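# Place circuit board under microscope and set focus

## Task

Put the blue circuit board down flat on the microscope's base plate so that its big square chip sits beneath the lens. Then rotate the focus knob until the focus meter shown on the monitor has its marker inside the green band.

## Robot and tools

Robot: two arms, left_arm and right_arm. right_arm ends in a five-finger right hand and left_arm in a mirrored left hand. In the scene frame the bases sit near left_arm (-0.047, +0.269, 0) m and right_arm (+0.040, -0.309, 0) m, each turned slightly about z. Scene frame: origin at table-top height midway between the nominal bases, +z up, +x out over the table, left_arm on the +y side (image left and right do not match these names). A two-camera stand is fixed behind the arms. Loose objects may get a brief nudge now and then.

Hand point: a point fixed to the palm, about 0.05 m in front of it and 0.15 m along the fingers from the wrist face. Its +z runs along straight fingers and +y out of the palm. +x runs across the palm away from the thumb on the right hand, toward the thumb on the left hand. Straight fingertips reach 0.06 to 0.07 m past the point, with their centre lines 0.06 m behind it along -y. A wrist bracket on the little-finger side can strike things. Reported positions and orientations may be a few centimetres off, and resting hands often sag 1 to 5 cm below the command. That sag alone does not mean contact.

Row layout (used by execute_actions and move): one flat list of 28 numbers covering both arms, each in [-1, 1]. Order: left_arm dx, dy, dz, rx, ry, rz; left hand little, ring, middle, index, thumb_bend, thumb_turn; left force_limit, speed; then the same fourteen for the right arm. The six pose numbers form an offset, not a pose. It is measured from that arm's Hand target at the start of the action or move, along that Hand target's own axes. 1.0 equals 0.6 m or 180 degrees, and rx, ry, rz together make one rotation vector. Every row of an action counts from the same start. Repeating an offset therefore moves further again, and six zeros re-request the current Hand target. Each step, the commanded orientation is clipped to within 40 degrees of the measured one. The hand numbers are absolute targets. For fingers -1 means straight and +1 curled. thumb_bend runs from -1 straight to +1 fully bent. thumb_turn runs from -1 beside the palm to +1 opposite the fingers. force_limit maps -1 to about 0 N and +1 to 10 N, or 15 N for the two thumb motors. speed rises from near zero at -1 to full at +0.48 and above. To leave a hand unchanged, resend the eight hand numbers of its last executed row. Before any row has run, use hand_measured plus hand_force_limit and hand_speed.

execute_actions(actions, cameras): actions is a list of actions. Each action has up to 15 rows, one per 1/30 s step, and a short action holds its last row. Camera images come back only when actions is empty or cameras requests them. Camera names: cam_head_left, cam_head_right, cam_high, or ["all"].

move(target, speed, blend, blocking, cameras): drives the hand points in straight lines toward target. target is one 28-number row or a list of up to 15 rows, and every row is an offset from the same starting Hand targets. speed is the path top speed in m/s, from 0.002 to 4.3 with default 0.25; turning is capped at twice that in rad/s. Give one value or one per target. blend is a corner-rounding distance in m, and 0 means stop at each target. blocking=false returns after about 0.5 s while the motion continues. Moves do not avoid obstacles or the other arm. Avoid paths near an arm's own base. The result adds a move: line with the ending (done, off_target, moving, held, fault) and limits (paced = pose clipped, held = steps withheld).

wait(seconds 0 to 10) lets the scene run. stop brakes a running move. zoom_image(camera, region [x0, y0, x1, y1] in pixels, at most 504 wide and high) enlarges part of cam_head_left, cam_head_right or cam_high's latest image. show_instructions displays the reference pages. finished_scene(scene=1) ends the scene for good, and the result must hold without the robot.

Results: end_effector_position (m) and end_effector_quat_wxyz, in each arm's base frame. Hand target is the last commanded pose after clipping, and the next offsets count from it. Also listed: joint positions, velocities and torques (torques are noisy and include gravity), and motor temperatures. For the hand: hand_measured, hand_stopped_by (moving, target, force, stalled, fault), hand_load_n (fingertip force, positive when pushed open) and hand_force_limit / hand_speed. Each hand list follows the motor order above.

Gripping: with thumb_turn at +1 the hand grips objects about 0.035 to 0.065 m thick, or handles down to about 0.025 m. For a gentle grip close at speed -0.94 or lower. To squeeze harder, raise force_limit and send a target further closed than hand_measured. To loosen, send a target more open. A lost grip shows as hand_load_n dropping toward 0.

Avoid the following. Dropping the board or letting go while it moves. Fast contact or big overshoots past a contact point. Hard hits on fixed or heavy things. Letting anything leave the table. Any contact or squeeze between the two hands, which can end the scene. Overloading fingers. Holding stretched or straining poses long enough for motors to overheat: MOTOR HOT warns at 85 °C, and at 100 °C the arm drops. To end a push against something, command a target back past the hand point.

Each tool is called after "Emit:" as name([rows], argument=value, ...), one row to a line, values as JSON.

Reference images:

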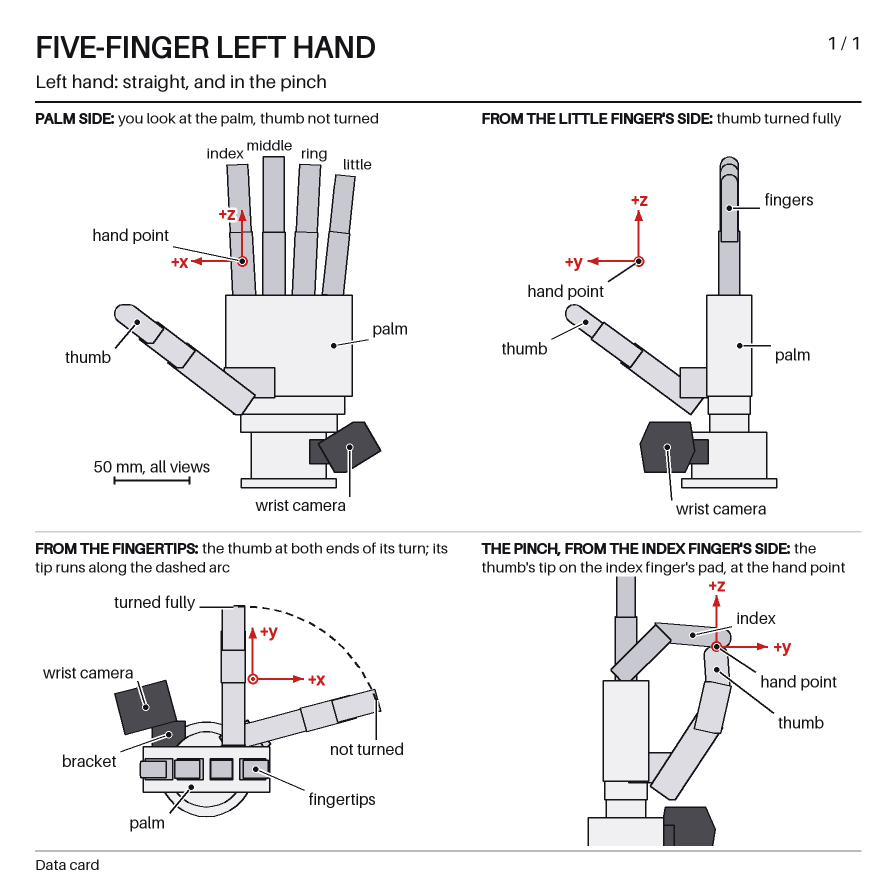

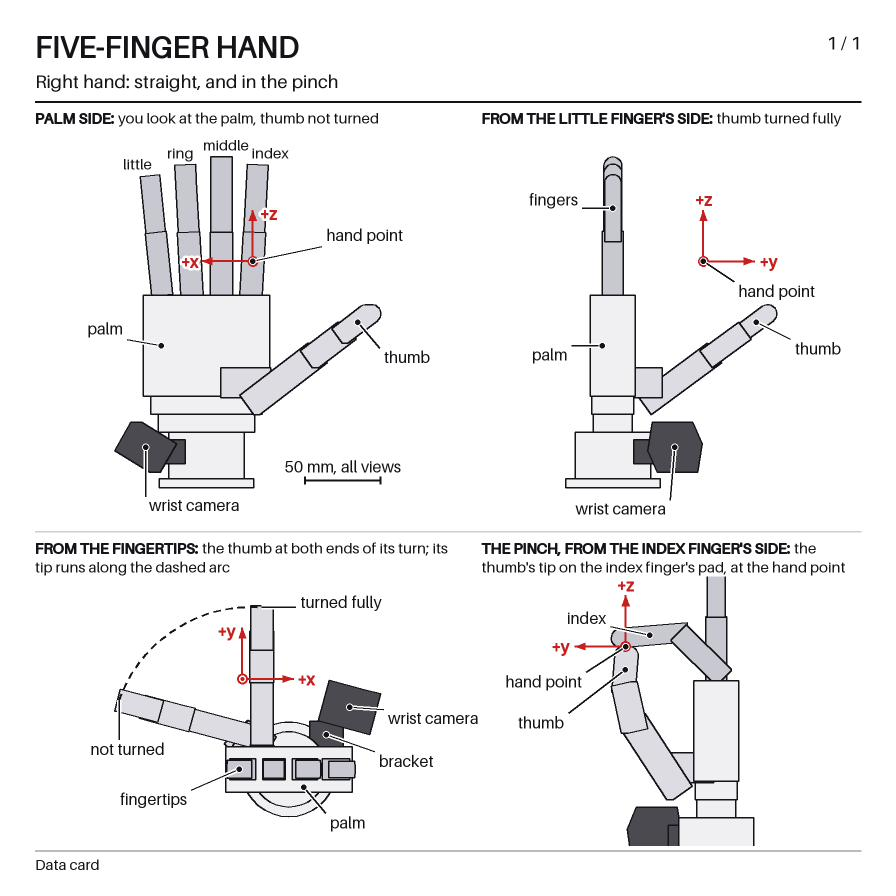

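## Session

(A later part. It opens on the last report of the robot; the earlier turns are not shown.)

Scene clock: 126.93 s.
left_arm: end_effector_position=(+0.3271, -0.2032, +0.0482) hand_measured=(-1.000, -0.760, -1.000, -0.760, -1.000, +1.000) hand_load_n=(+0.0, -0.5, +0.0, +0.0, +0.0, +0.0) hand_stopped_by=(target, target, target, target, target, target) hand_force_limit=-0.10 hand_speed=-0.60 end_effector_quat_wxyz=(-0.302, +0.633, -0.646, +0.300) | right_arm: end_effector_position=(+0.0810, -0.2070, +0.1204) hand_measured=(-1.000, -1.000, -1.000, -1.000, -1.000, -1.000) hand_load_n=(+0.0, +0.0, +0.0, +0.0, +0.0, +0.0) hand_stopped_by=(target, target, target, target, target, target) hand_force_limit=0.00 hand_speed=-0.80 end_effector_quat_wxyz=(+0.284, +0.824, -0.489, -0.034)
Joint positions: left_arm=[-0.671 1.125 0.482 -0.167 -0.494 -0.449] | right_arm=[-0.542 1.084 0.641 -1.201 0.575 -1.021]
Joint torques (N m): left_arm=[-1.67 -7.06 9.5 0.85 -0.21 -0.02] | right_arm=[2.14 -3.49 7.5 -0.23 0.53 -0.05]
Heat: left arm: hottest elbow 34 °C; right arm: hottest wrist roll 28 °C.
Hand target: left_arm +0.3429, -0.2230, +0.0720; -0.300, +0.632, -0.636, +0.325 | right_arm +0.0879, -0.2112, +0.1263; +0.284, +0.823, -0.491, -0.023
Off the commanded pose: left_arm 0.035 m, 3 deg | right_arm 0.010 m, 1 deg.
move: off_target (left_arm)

Emit:
move(target=[0.0247,-0.02,0.019,0,0,0,-1,-0.76,-1,-0.76,-1,1,-0.1,-0.6,0,0,0,0,0,0,-1,-1,-1,-1,-1,-1,0,-0.8], speed=0.07, cameras=["cam_head_right","cam_high"])

Emit:
zoom_image(camera="cam_high", region=[370, 130, 500, 290])

Emit:
zoom_image(camera="cam_head_right", region=[260, 210, 360, 310])

Scene clock: 128.50 s.
left_arm: end_effector_position=(+0.3415, -0.2177, +0.0548) hand_measured=(-1.000, -0.760, -1.000, -0.760, -1.000, +1.000) hand_load_n=(+0.0, +0.0, +0.5, +0.0, +0.0, +0.0) hand_stopped_by=(target, target, target, target, target, target) hand_force_limit=-0.10 hand_speed=-0.60 end_effector_quat_wxyz=(-0.300, +0.633, -0.646, +0.303) | right_arm: end_effector_position=(+0.0810, -0.2070, +0.1204) hand_measured=(-1.000, -1.000, -1.000, -1.000, -1.000, -1.000) hand_load_n=(+0.0, +0.0, +0.5, +0.0, +0.0, +0.0) hand_stopped_by=(target, target, target, target, target, target) hand_force_limit=0.00 hand_speed=-0.80 end_effector_quat_wxyz=(+0.284, +0.824, -0.489, -0.034)
Joint positions: left_arm=[-0.677 1.174 0.536 -0.17 -0.494 -0.454] | right_arm=[-0.542 1.084 0.641 -1.201 0.575 -1.021]
Joint torques (N m): left_arm=[-1.61 -6.65 9.63 1.06 -0.34 -0.02] | right_arm=[1.9 -3.6 7.58 -0.16 0.54 -0.05]
Heat: left arm: hottest elbow 34 °C; right arm: hottest wrist roll 28 °C.
Hand target: left_arm +0.3590, -0.2379, +0.0749; -0.300, +0.632, -0.636, +0.325 | right_arm +0.0879, -0.2112, +0.1263; +0.284, +0.823, -0.491, -0.023
Off the commanded pose: left_arm 0.034 m, 3 deg | right_arm 0.010 m, 1 deg.
move: off_target (left_arm)
Images, in order (width x height): cam_head_right 672x504, cam_high 672x504.

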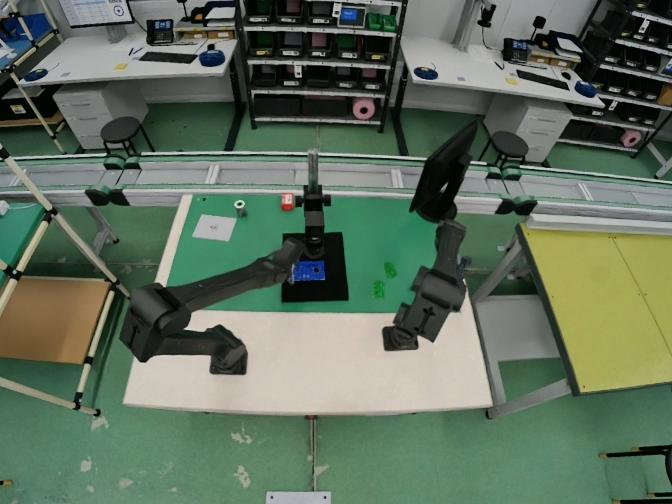

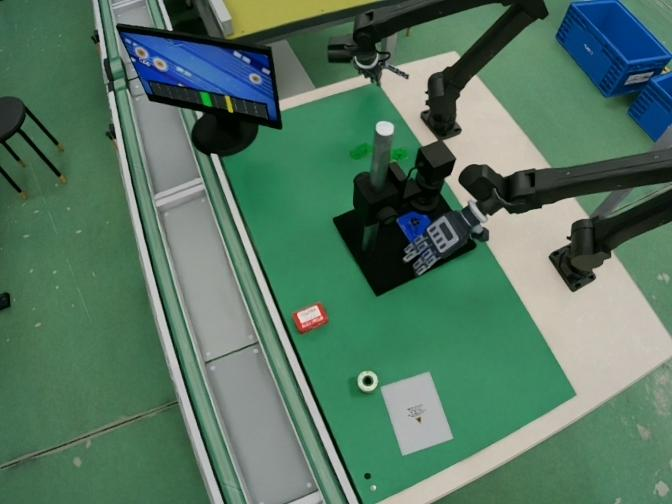

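Scaled by 3.150 from the camera's 672x504 image, which has a finer 960x720 frame.

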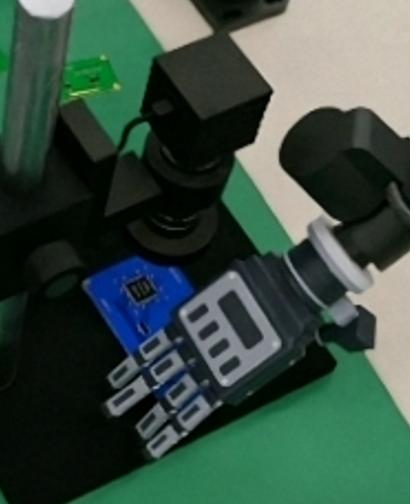

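Scaled by 5.040 from the camera's 672x504 image, which has a finer 960x720 frame.

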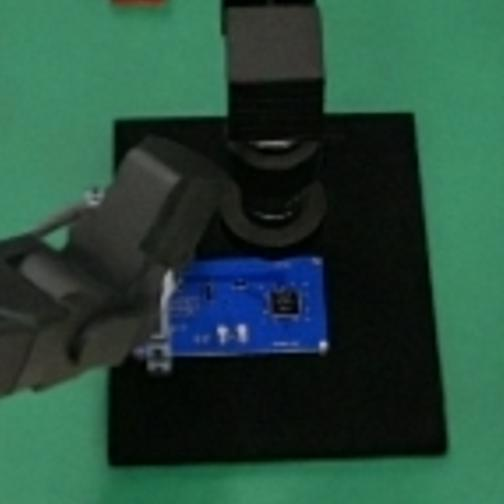

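Emit:
move(target=[-0.0002,0.0053,0.004,0,0,0,-1,-0.76,-1,-0.76,-1,1,-0.1,-0.6,0,0,0,0,0,0,-1,-1,-1,-1,-1,-1,0,-0.8], speed=0.05)

Scene clock: 129.93 s.
left_arm: end_effector_position=(+0.3410, -0.2173, +0.0517) hand_measured=(-1.000, -0.760, -1.000, -0.760, -1.000, +1.000) hand_load_n=(+0.0, +0.0, +0.0, +0.0, -0.5, +0.0) hand_stopped_by=(target, target, target, target, target, target) hand_force_limit=-0.10 hand_speed=-0.60 end_effector_quat_wxyz=(-0.300, +0.633, -0.648, +0.299) | right_arm: end_effector_position=(+0.0810, -0.2070, +0.1204) hand_measured=(-1.000, -1.000, -1.000, -1.000, -1.000, -1.000) hand_load_n=(+0.0, +0.0, +0.0, +0.0, +0.0, -0.5) hand_stopped_by=(target, target, target, target, target, target) hand_force_limit=0.00 hand_speed=-0.80 end_effector_quat_wxyz=(+0.284, +0.824, -0.489, -0.034)
Joint positions: left_arm=[-0.677 1.182 0.536 -0.17 -0.494 -0.454] | right_arm=[-0.542 1.084 0.641 -1.201 0.575 -1.021]
Joint torques (N m): left_arm=[-1.61 -6.77 9.13 1.52 -0.34 -0.03] | right_arm=[1.9 -3.78 7.5 -0.21 0.52 -0.06]
Heat: left arm: hottest elbow 34 °C; right arm: hottest wrist roll 28 °C.
Hand target: left_arm +0.3589, -0.2380, +0.0710; -0.300, +0.632, -0.636, +0.325 | right_arm +0.0879, -0.2112, +0.1263; +0.284, +0.823, -0.491, -0.023
Off the commanded pose: left_arm 0.033 m, 3 deg | right_arm 0.010 m, 1 deg.
move: off_target (left_arm)

Emit:
move(target=[0,0,0,0,0,0,-1,-0.2,-1,-0.2,-1,1,-0.4,-0.92,0,0,0,0,0,0,-1,-1,-1,-1,-1,-1,0,-0.8], cameras=["cam_head_right","cam_high"])

Emit:
zoom_image(camera="cam_high", region=[370, 130, 500, 290])

Emit:
zoom_image(camera="cam_head_right", region=[260, 210, 360, 310])

Scene clock: 133.07 s.
left_arm: end_effector_position=(+0.3414, -0.2172, +0.0520) hand_measured=(-1.000, -0.200, -1.000, -0.320, -1.000, +1.000) hand_load_n=(+0.0, +0.0, +0.0, +2.0, +0.5, -0.5) hand_stopped_by=(target, target, target, force, target, target) hand_force_limit=-0.40 hand_speed=-0.92 end_effector_quat_wxyz=(-0.301, +0.634, -0.647, +0.300) | right_arm: end_effector_position=(+0.0810, -0.2070, +0.1204) hand_measured=(-1.000, -1.000, -1.000, -1.000, -1.000, -1.000) hand_load_n=(+0.0, +0.0, +0.0, +0.0, +0.0, +0.0) hand_stopped_by=(target, target, target, target, target, target) hand_force_limit=0.00 hand_speed=-0.80 end_effector_quat_wxyz=(+0.284, +0.824, -0.489, -0.034)
Joint positions: left_arm=[-0.677 1.182 0.536 -0.169 -0.496 -0.456] | right_arm=[-0.542 1.084 0.641 -1.201 0.575 -1.021]
Joint torques (N m): left_arm=[-1.67 -6.77 9.14 1.47 -0.28 -0.01] | right_arm=[2.2 -3.49 7.51 -0.18 0.53 -0.04]
Heat: left arm: hottest elbow 34 °C; right arm: hottest wrist roll 28 °C.
Hand target: left_arm +0.3589, -0.2379, +0.0710; -0.300, +0.632, -0.636, +0.325 | right_arm +0.0879, -0.2112, +0.1263; +0.284, +0.823, -0.491, -0.023
Off the commanded pose: left_arm 0.033 m, 3 deg | right_arm 0.010 m, 1 deg.
move: off_target (left_arm)
Images, in order (width x height): cam_head_right 672x504, cam_high 672x504.

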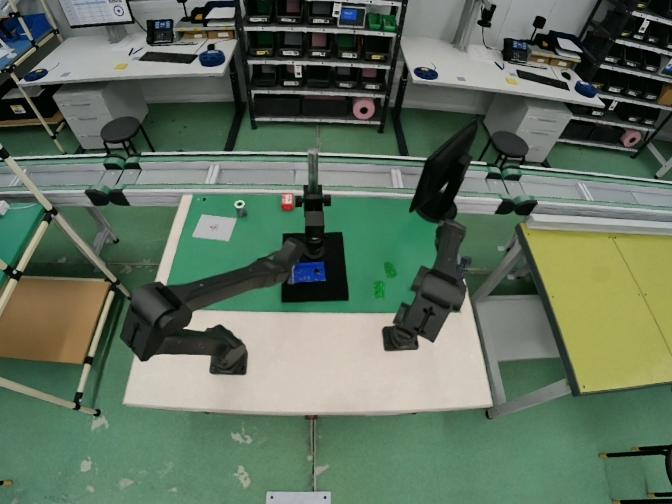

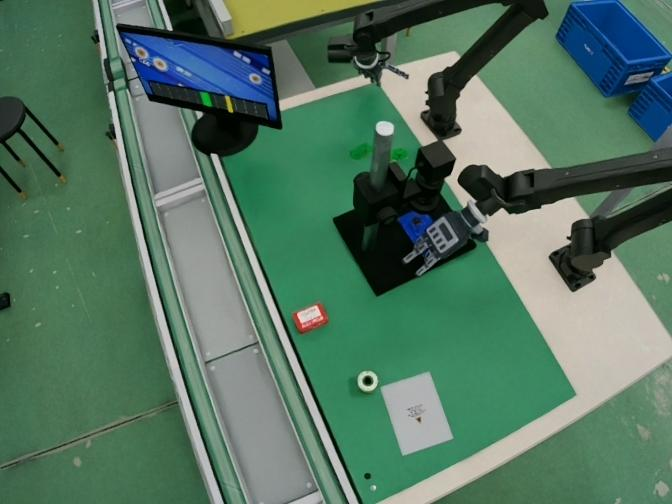

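Scaled by 3.150 from the camera's 672x504 image, which has a finer 960x720 frame.

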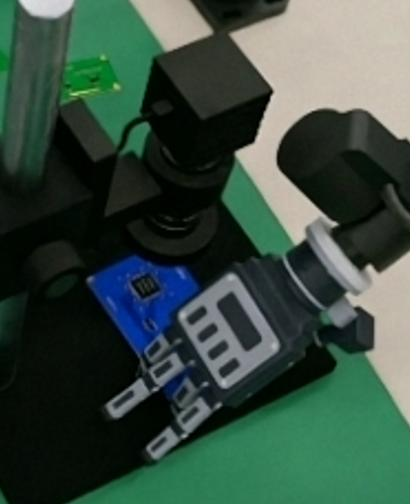

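Scaled by 5.040 from the camera's 672x504 image, which has a finer 960x720 frame.

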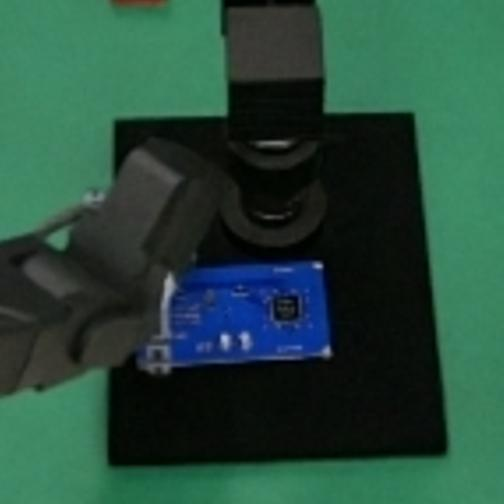

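Emit:
move([
  [0,0,0,0,0,0,-1,-0.2,-1,-0.15,-1,1,-0.2,-0.92,0,0,0,0,0,0,-1,-1,-1,-1,-1,-1,0,-0.8],
  [-0.0553,0.0407,-0.0048,0,0,0,-1,-0.2,-1,-0.15,-1,1,-0.2,-0.92,0,0,0,0,0,0,-1,-1,-1,-1,-1,-1,0,-0.8],
], cameras=["cam_head_right","cam_high"], speed=0.05)

Emit:
zoom_image(camera="cam_high", region=[370, 130, 500, 290])

Emit:
zoom_image(camera="cam_head_right", region=[260, 210, 360, 310])

Scene clock: 135.93 s.
left_arm: end_effector_position=(+0.3424, -0.2139, +0.0533) hand_measured=(-1.000, -0.200, -1.000, -0.306, -1.000, +1.000) hand_load_n=(+0.0, +0.0, +0.0, +2.0, +0.5, +1.0) hand_stopped_by=(target, target, target, force, target, target) hand_force_limit=-0.20 hand_speed=-0.92 end_effector_quat_wxyz=(-0.293, +0.635, -0.636, +0.327) | right_arm: end_effector_position=(+0.0810, -0.2070, +0.1204) hand_measured=(-1.000, -1.000, -1.000, -1.000, -1.000, -1.000) hand_load_n=(+0.0, +0.0, +0.0, +0.0, -0.5, +0.0) hand_stopped_by=(target, target, target, target, target, target) hand_force_limit=0.00 hand_speed=-0.80 end_effector_quat_wxyz=(+0.284, +0.824, -0.489, -0.034)
Joint positions: left_arm=[-0.651 1.154 0.492 -0.094 -0.459 -0.448] | right_arm=[-0.542 1.084 0.641 -1.201 0.575 -1.021]
Joint torques (N m): left_arm=[0.62 -8.64 4.64 1.35 -0.23 0.3] | right_arm=[1.9 -3.55 7.51 -0.2 0.53 -0.05]
Heat: left arm: hottest elbow 34 °C; right arm: hottest elbow 28 °C.
Hand target: left_arm +0.3424, -0.2049, +0.0523; -0.300, +0.632, -0.636, +0.325 | right_arm +0.0879, -0.2112, +0.1263; +0.284, +0.823, -0.491, -0.023
Off the commanded pose: left_arm 0.009 m, 1 deg | right_arm 0.010 m, 1 deg.
move: done
Images, in order (width x height): cam_head_right 672x504, cam_high 672x504.

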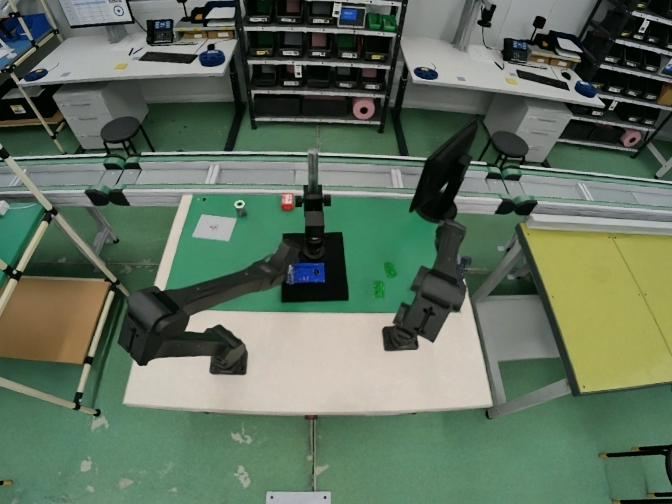

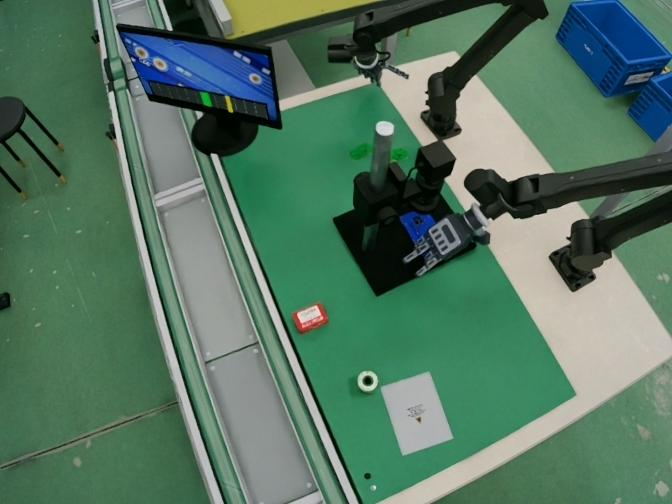

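Scaled by 3.150 from the camera's 672x504 image, which has a finer 960x720 frame.

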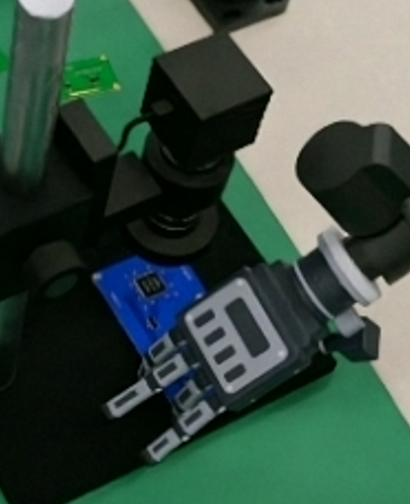

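Scaled by 5.040 from the camera's 672x504 image, which has a finer 960x720 frame.

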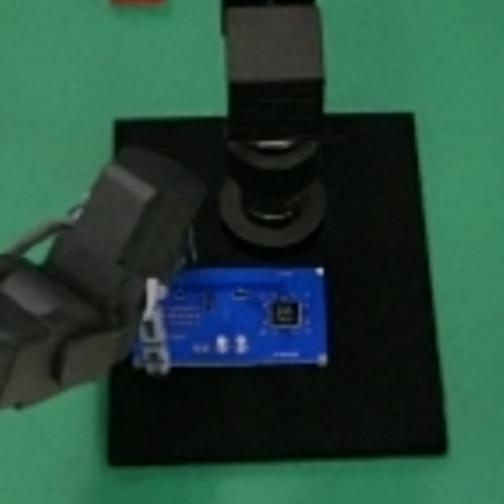

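Emit:
move(target=[-0.0202,-0.0018,0.0043,0,0,0,-1,-0.2,-1,-0.15,-1,1,-0.2,-0.92,0,0,0,0,0,0,-1,-1,-1,-1,-1,-1,0,-0.8], cameras=["cam_head_right","cam_high"], speed=0.05)

Emit:
zoom_image(camera="cam_high", region=[370, 130, 500, 290])

Emit:
zoom_image(camera="cam_head_right", region=[260, 210, 360, 310])

Scene clock: 137.70 s.
left_arm: end_effector_position=(+0.3451, -0.2017, +0.0517) hand_measured=(-1.000, -0.200, -1.000, -0.306, -1.000, +1.000) hand_load_n=(+0.0, +0.0, +0.0, +1.0, +0.0, +1.0) hand_stopped_by=(target, target, target, force, target, target) hand_force_limit=-0.20 hand_speed=-0.92 end_effector_quat_wxyz=(-0.293, +0.635, -0.636, +0.326) | right_arm: end_effector_position=(+0.0810, -0.2070, +0.1204) hand_measured=(-1.000, -1.000, -1.000, -1.000, -1.000, -1.000) hand_load_n=(+0.0, +0.0, +0.0, +0.0, +0.0, -0.5) hand_stopped_by=(target, target, target, target, target, target) hand_force_limit=0.00 hand_speed=-0.80 end_effector_quat_wxyz=(+0.284, +0.824, -0.489, -0.034)
Joint positions: left_arm=[-0.61 1.141 0.477 -0.078 -0.428 -0.417] | right_arm=[-0.542 1.084 0.641 -1.201 0.575 -1.021]
Joint torques (N m): left_arm=[0.79 -8.47 4.74 1.37 -0.23 0.32] | right_arm=[2.2 -3.55 7.53 -0.18 0.53 -0.05]
Heat: left arm: hottest elbow 34 °C; right arm: hottest elbow 28 °C.
Hand target: left_arm +0.3454, -0.1930, +0.0514; -0.300, +0.632, -0.636, +0.325 | right_arm +0.0879, -0.2112, +0.1263; +0.284, +0.823, -0.491, -0.023
Off the commanded pose: left_arm 0.009 m, 1 deg | right_arm 0.010 m, 1 deg.
move: done
Images, in order (width x height): cam_head_right 672x504, cam_high 672x504.

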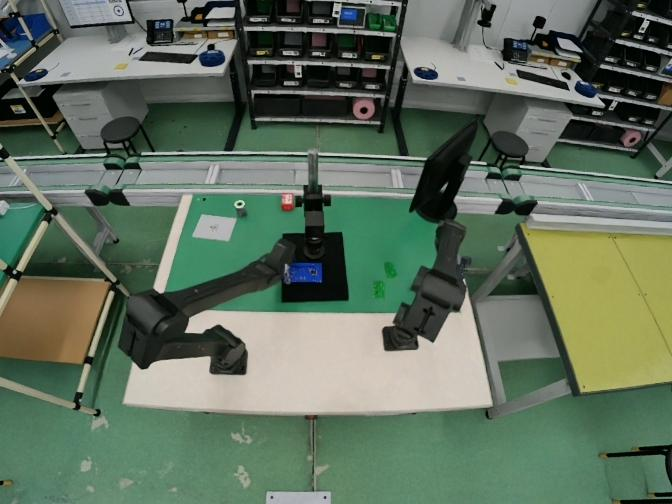

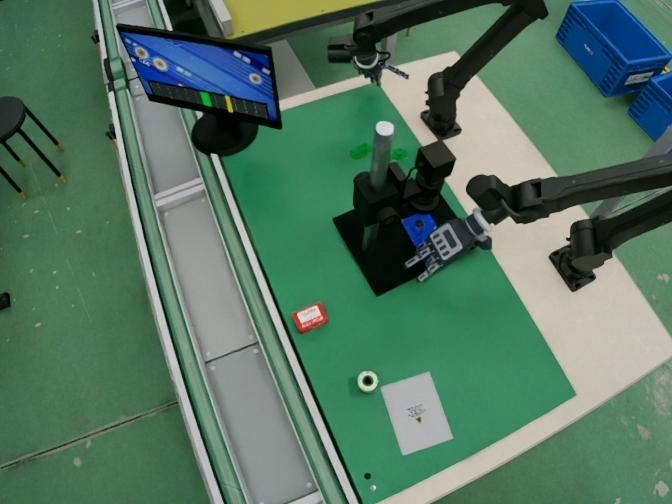

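Scaled by 3.150 from the camera's 672x504 image, which has a finer 960x720 frame.

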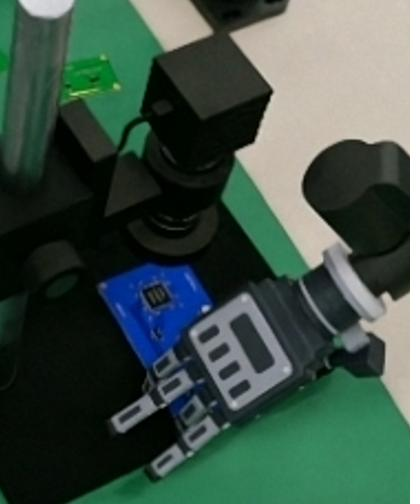

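Scaled by 5.040 from the camera's 672x504 image, which has a finer 960x720 frame.

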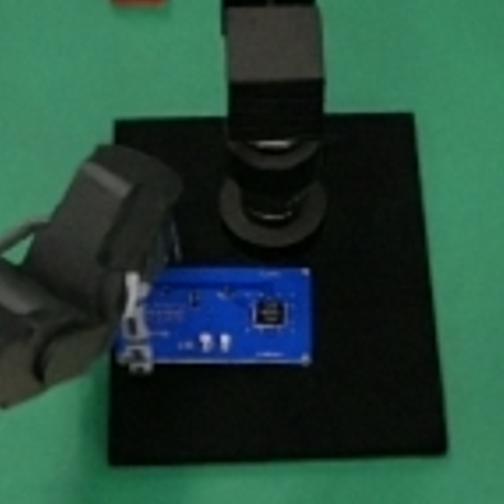

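Emit:
move(target=[0.0015,-0.005,0.0067,0,0,0,-1,-0.2,-1,-0.15,-1,1,-0.2,-0.92,0,0,0,0,0,0,-1,-1,-1,-1,-1,-1,0,-0.8], cameras=["cam_head_right","cam_high"], speed=0.05)

Emit:
zoom_image(camera="cam_high", region=[370, 130, 500, 290])

Emit:
zoom_image(camera="cam_head_right", region=[260, 210, 360, 310])

Scene clock: 139.40 s.
left_arm: end_effector_position=(+0.3466, -0.1992, +0.0517) hand_measured=(-1.000, -0.200, -1.000, -0.306, -1.000, +1.000) hand_load_n=(+0.0, +0.0, +0.0, +0.0, +0.0, +0.0) hand_stopped_by=(target, target, target, force, target, target) hand_force_limit=-0.20 hand_speed=-0.92 end_effector_quat_wxyz=(-0.294, +0.633, -0.638, +0.325) | right_arm: end_effector_position=(+0.0810, -0.2070, +0.1204) hand_measured=(-1.000, -1.000, -1.000, -1.000, -1.000, -1.000) hand_load_n=(+0.0, +0.0, +0.0, +0.0, +0.0, +0.0) hand_stopped_by=(target, target, target, target, target, target) hand_force_limit=0.00 hand_speed=-0.80 end_effector_quat_wxyz=(+0.284, +0.824, -0.489, -0.034)
Joint positions: left_arm=[-0.601 1.141 0.477 -0.076 -0.423 -0.405] | right_arm=[-0.542 1.084 0.641 -1.201 0.575 -1.021]
Joint torques (N m): left_arm=[0.73 -7.18 5.46 1.57 -0.2 0.26] | right_arm=[1.9 -3.55 7.53 -0.18 0.53 -0.05]
Heat: left arm: hottest elbow 34 °C; right arm: hottest elbow 28 °C.
Hand target: left_arm +0.3505, -0.1939, +0.0514; -0.300, +0.632, -0.636, +0.325 | right_arm +0.0879, -0.2112, +0.1263; +0.284, +0.823, -0.491, -0.023
Off the commanded pose: left_arm 0.006 m, 1 deg | right_arm 0.010 m, 1 deg.
move: done
Images, in order (width x height): cam_head_right 672x504, cam_high 672x504.

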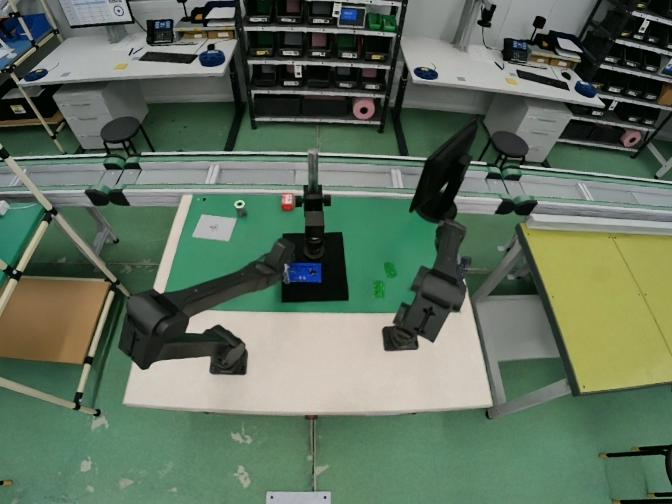

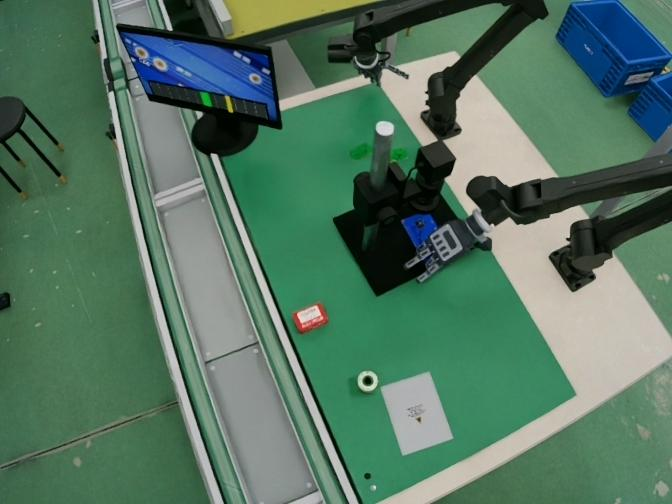

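Scaled by 3.150 from the camera's 672x504 image, which has a finer 960x720 frame.

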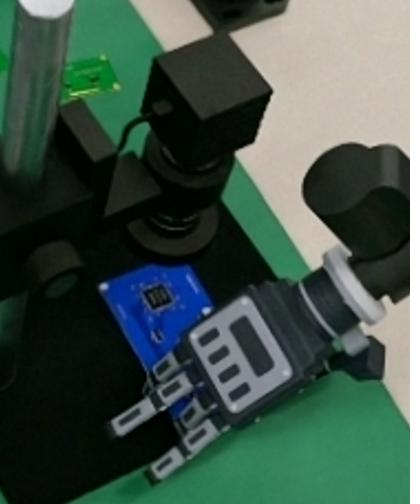

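Scaled by 5.040 from the camera's 672x504 image, which has a finer 960x720 frame.

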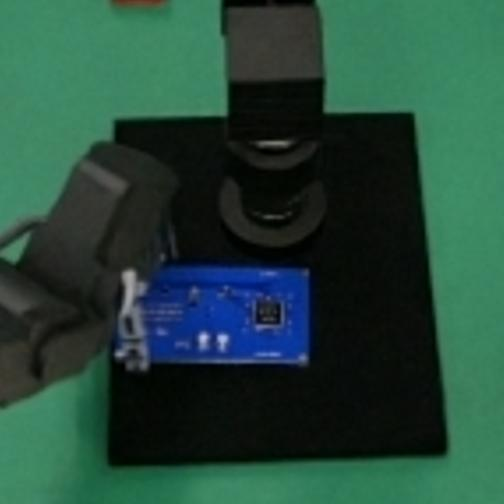

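Emit:
move([
  [0,0,0,0,0,0,-1,-1,-1,-1,-1,1,-0.1,-0.7,0,0,0,0,0,0,-1,-1,-1,-1,-1,-1,0,-0.8],
  [-0.0042,-0.001,-0.0262,0,0,0,-1,-1,-1,-1,-1,1,-0.1,-0.7,0,0,0,0,0,0,-1,-1,-1,-1,-1,-1,0,-0.8],
  [-0.098,-0.0305,-0.047,0,0,0,-1,-1,-1,-1,-1,1,-0.1,-0.7,0,0,0,0,0,0,-1,-1,-1,-1,-1,-1,0,-0.8],
  [-0.2595,-0.1307,-0.1703,0,0,0,-1,-1,-1,-1,-1,1,-0.1,-0.7,0,0,0,0,0,0,-1,-1,-1,-1,-1,-1,0,-0.8],
], cameras=["all"], speed=0.08, blend=[0,0,0.02,0])

Emit:
zoom_image(camera="cam_head_right", region=[290, 225, 340, 285])

Emit:
zoom_image(camera="cam_head_left", region=[290, 225, 340, 285])

Emit:
zoom_image(camera="cam_high", region=[385, 160, 455, 250])

Emit:
zoom_image(camera="cam_high", region=[100, 10, 300, 160])

Scene clock: 145.50 s.
left_arm: end_effector_position=(+0.3040, -0.0387, +0.1333) hand_measured=(-1.000, -1.000, -1.000, -1.000, -1.000, +1.000) hand_load_n=(+0.0, +0.0, +0.0, +0.0, +0.0, +0.0) hand_stopped_by=(target, target, target, target, target, target) hand_force_limit=-0.10 hand_speed=-0.70 end_effector_quat_wxyz=(-0.274, +0.644, -0.646, +0.305) | right_arm: end_effector_position=(+0.0810, -0.2070, +0.1204) hand_measured=(-1.000, -1.000, -1.000, -1.000, -1.000, -1.000) hand_load_n=(+0.0, +0.0, +0.0, +0.0, -0.5, +0.0) hand_stopped_by=(target, target, target, target, target, target) hand_force_limit=0.00 hand_speed=-0.80 end_effector_quat_wxyz=(+0.284, +0.824, -0.489, -0.034)
Joint positions: left_arm=[0.007 0.672 0.503 -0.558 0.046 -0.011] | right_arm=[-0.542 1.084 0.641 -1.201 0.575 -1.021]
Joint torques (N m): left_arm=[0.44 -3.78 11.63 0.92 0.11 0.23] | right_arm=[2.02 -3.49 7.53 -0.23 0.53 -0.03]
Heat: left arm: hottest elbow 35 °C; right arm: hottest elbow 28 °C.
Hand target: left_arm +0.3206, -0.0340, +0.1713; -0.300, +0.632, -0.636, +0.325 | right_arm +0.0879, -0.2112, +0.1263; +0.284, +0.823, -0.491, -0.023
Off the commanded pose: left_arm 0.042 m, 4 deg | right_arm 0.010 m, 1 deg.
move: off_target (left_arm)

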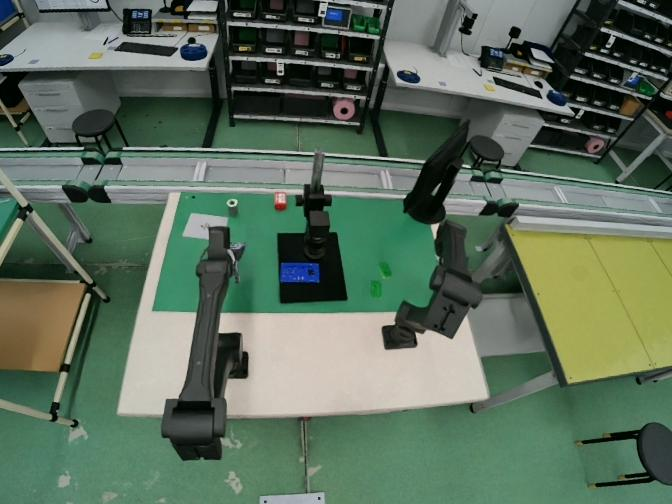

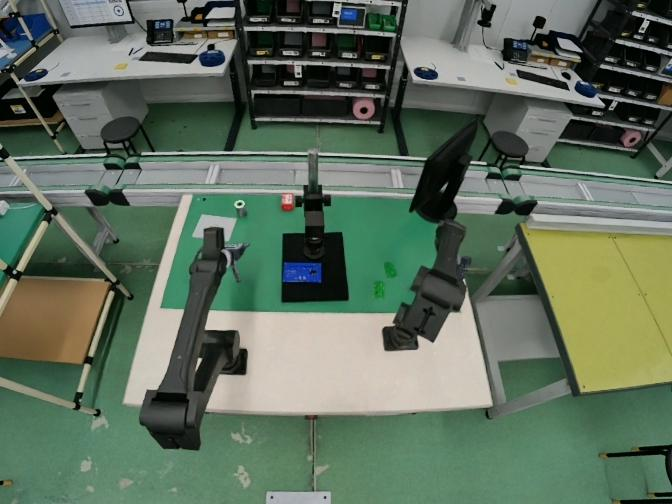

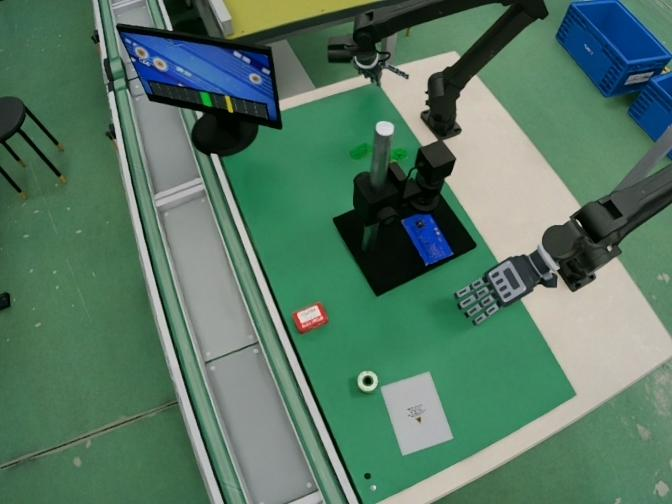

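Scaled by 8.400 from the camera's 672x504 image, which has a finer 960x720 frame.

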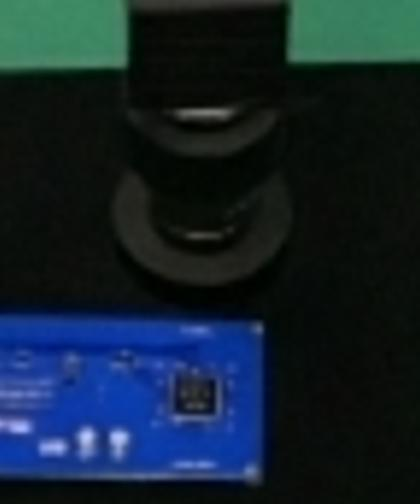

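Scaled by 8.400 from the camera's 672x504 image, which has a finer 960x720 frame.

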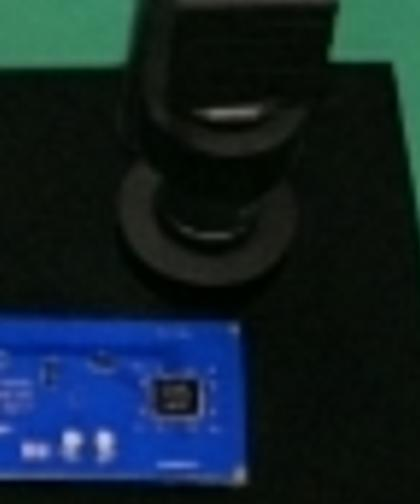

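Scaled by 5.600 from the camera's 672x504 image, which has a finer 960x720 frame.

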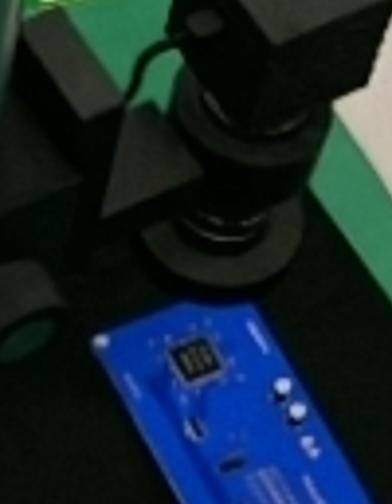

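Scaled by 2.520 from the camera's 672x504 image, which has a finer 960x720 frame.

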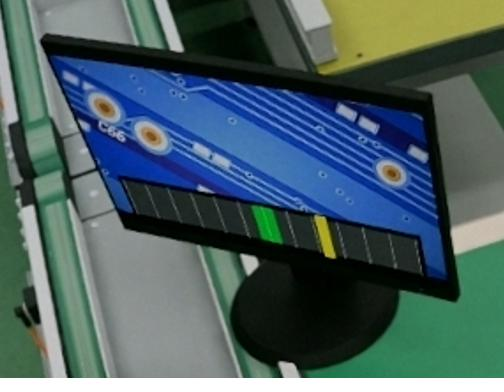

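Emit:
move([
  [0.0053,-0.1453,-0.1115,0.2069,0.0501,0.0269,-1,-1,-1,-1,-1,1,-0.1,-0.7,0,0,0,0,0,0,-1,-1,-1,-1,-1,-1,0,-0.8],
  [0.2818,-0.1808,-0.0212,0.2069,0.0501,0.0269,-1,-1,-1,-1,-1,1,-0.1,-0.7,0,0,0,0,0,0,-1,-1,-1,-1,-1,-1,0,-0.8],
], cameras=["all"], speed=0.15)

Emit:
zoom_image(camera="cam_head_right", region=[240, 150, 360, 290])

Emit:
zoom_image(camera="cam_high", region=[340, 130, 520, 290])

Scene clock: 166.30 s.
left_arm: end_effector_position=(+0.3607, -0.1875, +0.2315) hand_measured=(-1.000, -1.000, -1.000, -1.000, -1.000, +1.000) hand_load_n=(+0.0, -0.5, -0.5, +0.0, +0.0, +0.0) hand_stopped_by=(target, target, target, target, target, target) hand_force_limit=-0.10 hand_speed=-0.70 end_effector_quat_wxyz=(+0.446, -0.456, +0.568, -0.519) | right_arm: end_effector_position=(+0.0810, -0.2070, +0.1204) hand_measured=(-1.000, -1.000, -1.000, -1.000, -1.000, -1.000) hand_load_n=(+0.0, +0.0, +0.0, +0.0, +0.0, +0.0) hand_stopped_by=(target, target, target, target, target, target) hand_force_limit=0.00 hand_speed=-0.80 end_effector_quat_wxyz=(+0.284, +0.824, -0.489, -0.034)
Joint positions: left_arm=[-0.605 0.721 0.397 0.255 -0.42 0.005] | right_arm=[-0.542 1.084 0.641 -1.201 0.575 -1.021]
Joint torques (N m): left_arm=[-1.55 -1.73 11.36 2.04 -0.09 0.03] | right_arm=[1.96 -3.6 7.53 -0.2 0.53 -0.05]
Heat: left arm: hottest elbow 37 °C; right arm: hottest elbow 28 °C.
Hand target: left_arm +0.3730, -0.2016, +0.2698; +0.449, -0.449, +0.546, -0.546 | right_arm +0.0879, -0.2112, +0.1263; +0.284, +0.823, -0.491, -0.023
Off the commanded pose: left_arm 0.043 m, 4 deg | right_arm 0.010 m, 1 deg.
move: off_target (left_arm)

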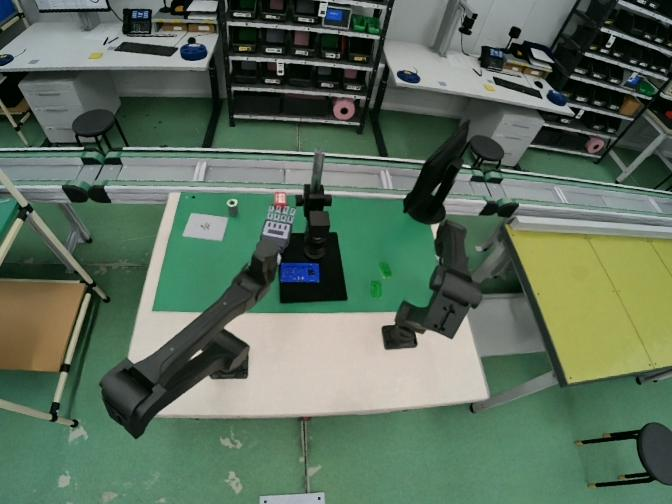

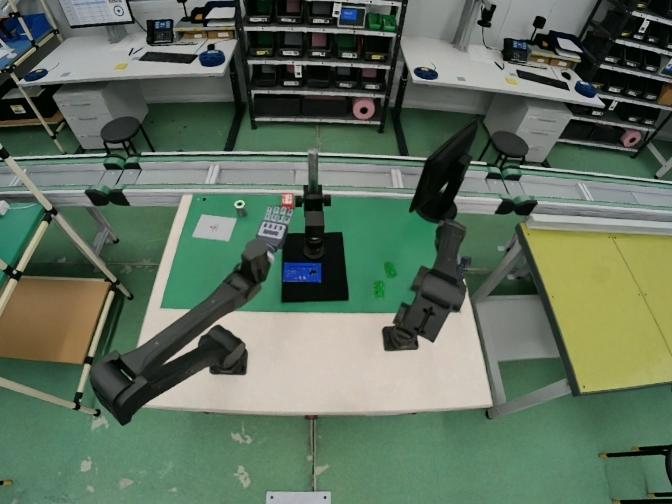

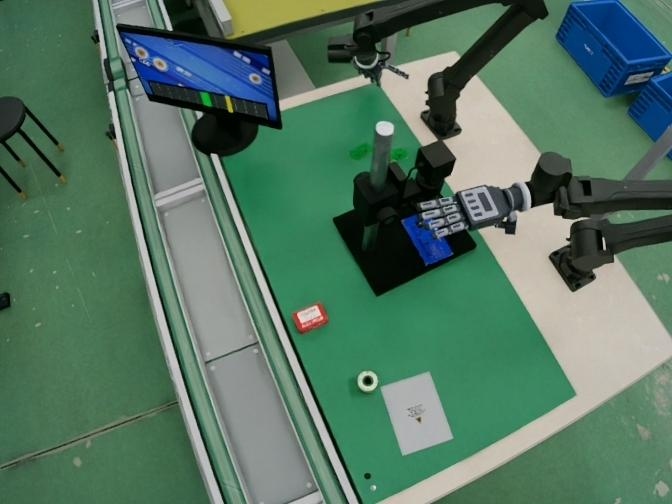

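Scaled by 3.600 from the camera's 672x504 image, which has a finer 960x720 frame.

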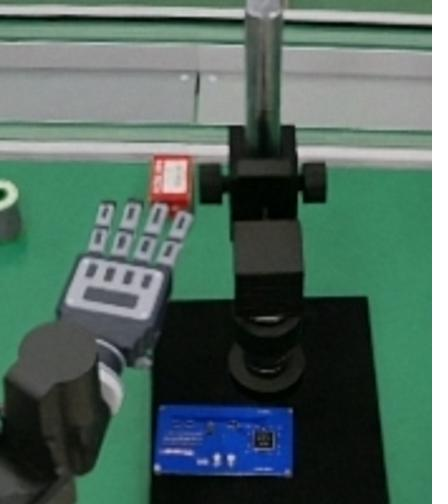

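Scaled by 2.800 from the camera's 672x504 image, which has a finer 960x720 frame.

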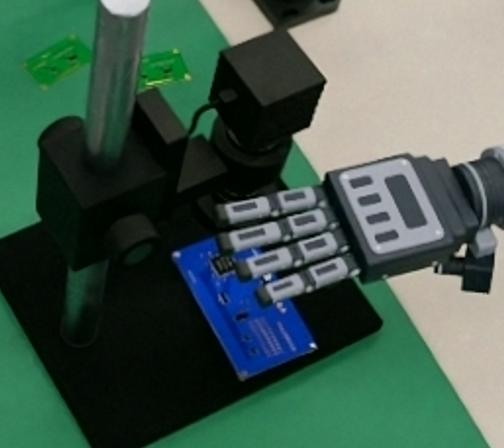

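Emit:
move(target=[0,-0.045,0,0,0,0,-1,-1,-1,-1,-1,1,-0.1,-0.7,0,0,0,0,0,0,-1,-1,-1,-1,-1,-1,0,-0.8], speed=0.1)

Scene clock: 169.50 s.
left_arm: end_effector_position=(+0.3663, -0.1913, +0.2538) hand_measured=(-1.000, -1.000, -1.000, -1.000, -1.000, +1.000) hand_load_n=(+0.0, +0.0, +0.0, +0.0, +0.0, +0.0) hand_stopped_by=(target, target, target, target, target, target) hand_force_limit=-0.10 hand_speed=-0.70 end_effector_quat_wxyz=(+0.446, -0.456, +0.568, -0.519) | right_arm: end_effector_position=(+0.0810, -0.2070, +0.1204) hand_measured=(-1.000, -1.000, -1.000, -1.000, -1.000, -1.000) hand_load_n=(+0.0, +0.0, +0.0, +0.0, -0.5, +0.0) hand_stopped_by=(target, target, target, target, target, target) hand_force_limit=0.00 hand_speed=-0.80 end_effector_quat_wxyz=(+0.284, +0.824, -0.489, -0.034)
Joint positions: left_arm=[-0.605 0.721 0.458 0.195 -0.42 0.005] | right_arm=[-0.542 1.084 0.641 -1.201 0.575 -1.021]
Joint torques (N m): left_arm=[-1.49 -4.13 11.69 1.24 -0.04 0.04] | right_arm=[1.96 -3.72 7.54 -0.18 0.53 -0.06]
Motor temperatures (°C): left_arm=[25 25 38 24 25 27] | right_arm=[26 26 28 25 27 28]
Heat: left arm: hottest elbow 38 °C; right arm: hottest elbow 28 °C.
Hand target: left_arm +0.3731, -0.2016, +0.2968; +0.449, -0.449, +0.546, -0.546 | right_arm +0.0879, -0.2112, +0.1263; +0.284, +0.823, -0.491, -0.023
Off the commanded pose: left_arm 0.045 m, 4 deg | right_arm 0.010 m, 1 deg.
move: off_target (left_arm)

Emit:
move(target=[0.0077,-0.005,0.1035,0,0,0,-1,-1,-1,-1,-1,1,-0.1,-0.7,0,0,0,0,0,0,-1,-1,-1,-1,-1,-1,0,-0.8], speed=0.08, cameras=["all"])

Emit:
zoom_image(camera="cam_head_right", region=[240, 150, 360, 290])

Emit:
zoom_image(camera="cam_high", region=[340, 130, 520, 290])

Scene clock: 171.33 s.
left_arm: end_effector_position=(+0.4140, -0.2128, +0.2610) hand_measured=(-1.000, -1.000, -1.000, -1.000, -1.000, +1.000) hand_load_n=(+0.0, +0.0, +0.0, +0.0, +0.0, +0.0) hand_stopped_by=(target, target, target, target, target, target) hand_force_limit=-0.10 hand_speed=-0.70 end_effector_quat_wxyz=(+0.439, -0.453, +0.573, -0.524) | right_arm: end_effector_position=(+0.0810, -0.2070, +0.1204) hand_measured=(-1.000, -1.000, -1.000, -1.000, -1.000, -1.000) hand_load_n=(+0.0, +0.0, +0.0, +0.0, +0.0, +0.0) hand_stopped_by=(target, target, target, target, target, target) hand_force_limit=0.00 hand_speed=-0.80 end_effector_quat_wxyz=(+0.284, +0.824, -0.489, -0.034)
Joint positions: left_arm=[-0.556 0.91 0.559 0.281 -0.351 0.005] | right_arm=[-0.542 1.084 0.641 -1.201 0.575 -1.021]
Joint torques (N m): left_arm=[0.5 -4.48 11.48 2.04 0.07 0.05] | right_arm=[2.02 -3.72 7.54 -0.23 0.53 -0.06]
Heat: left arm: hottest elbow 38 °C; right arm: hottest elbow 28 °C.
Hand target: left_arm +0.4331, -0.2180, +0.2997; +0.449, -0.449, +0.546, -0.546 | right_arm +0.0879, -0.2112, +0.1263; +0.284, +0.823, -0.491, -0.023
Off the commanded pose: left_arm 0.043 m, 4 deg | right_arm 0.010 m, 1 deg.
move: off_target (left_arm)

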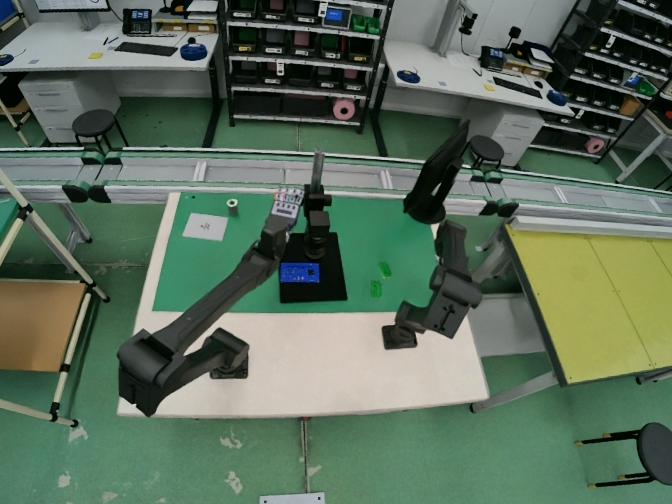

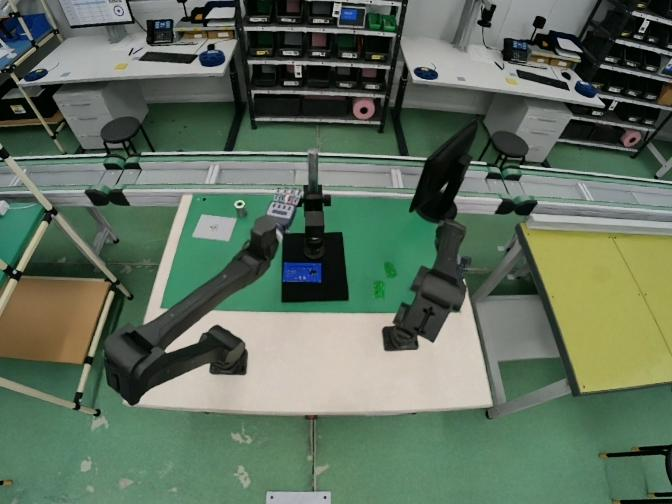

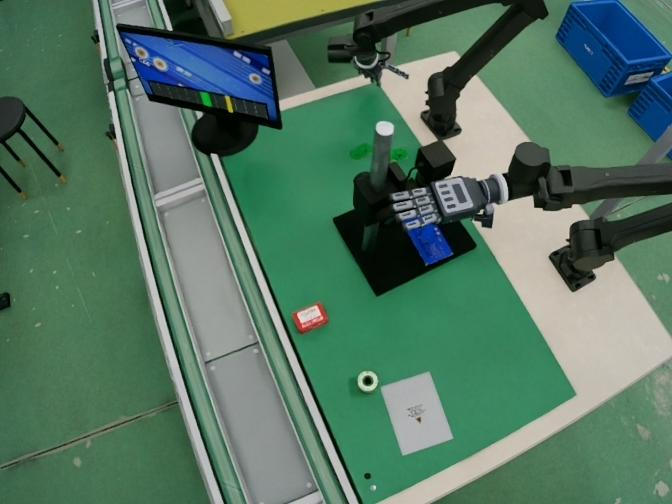

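Scaled by 3.600 from the camera's 672x504 image, which has a finer 960x720 frame.

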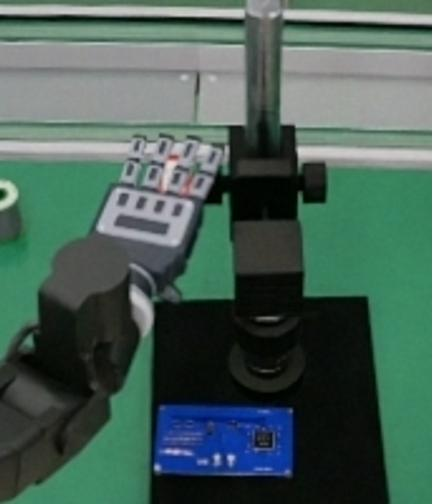

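Scaled by 2.800 from the camera's 672x504 image, which has a finer 960x720 frame.

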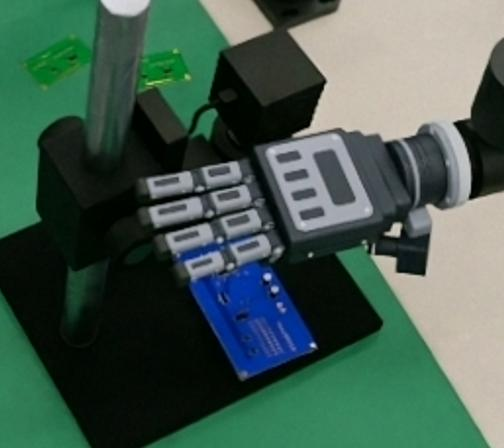

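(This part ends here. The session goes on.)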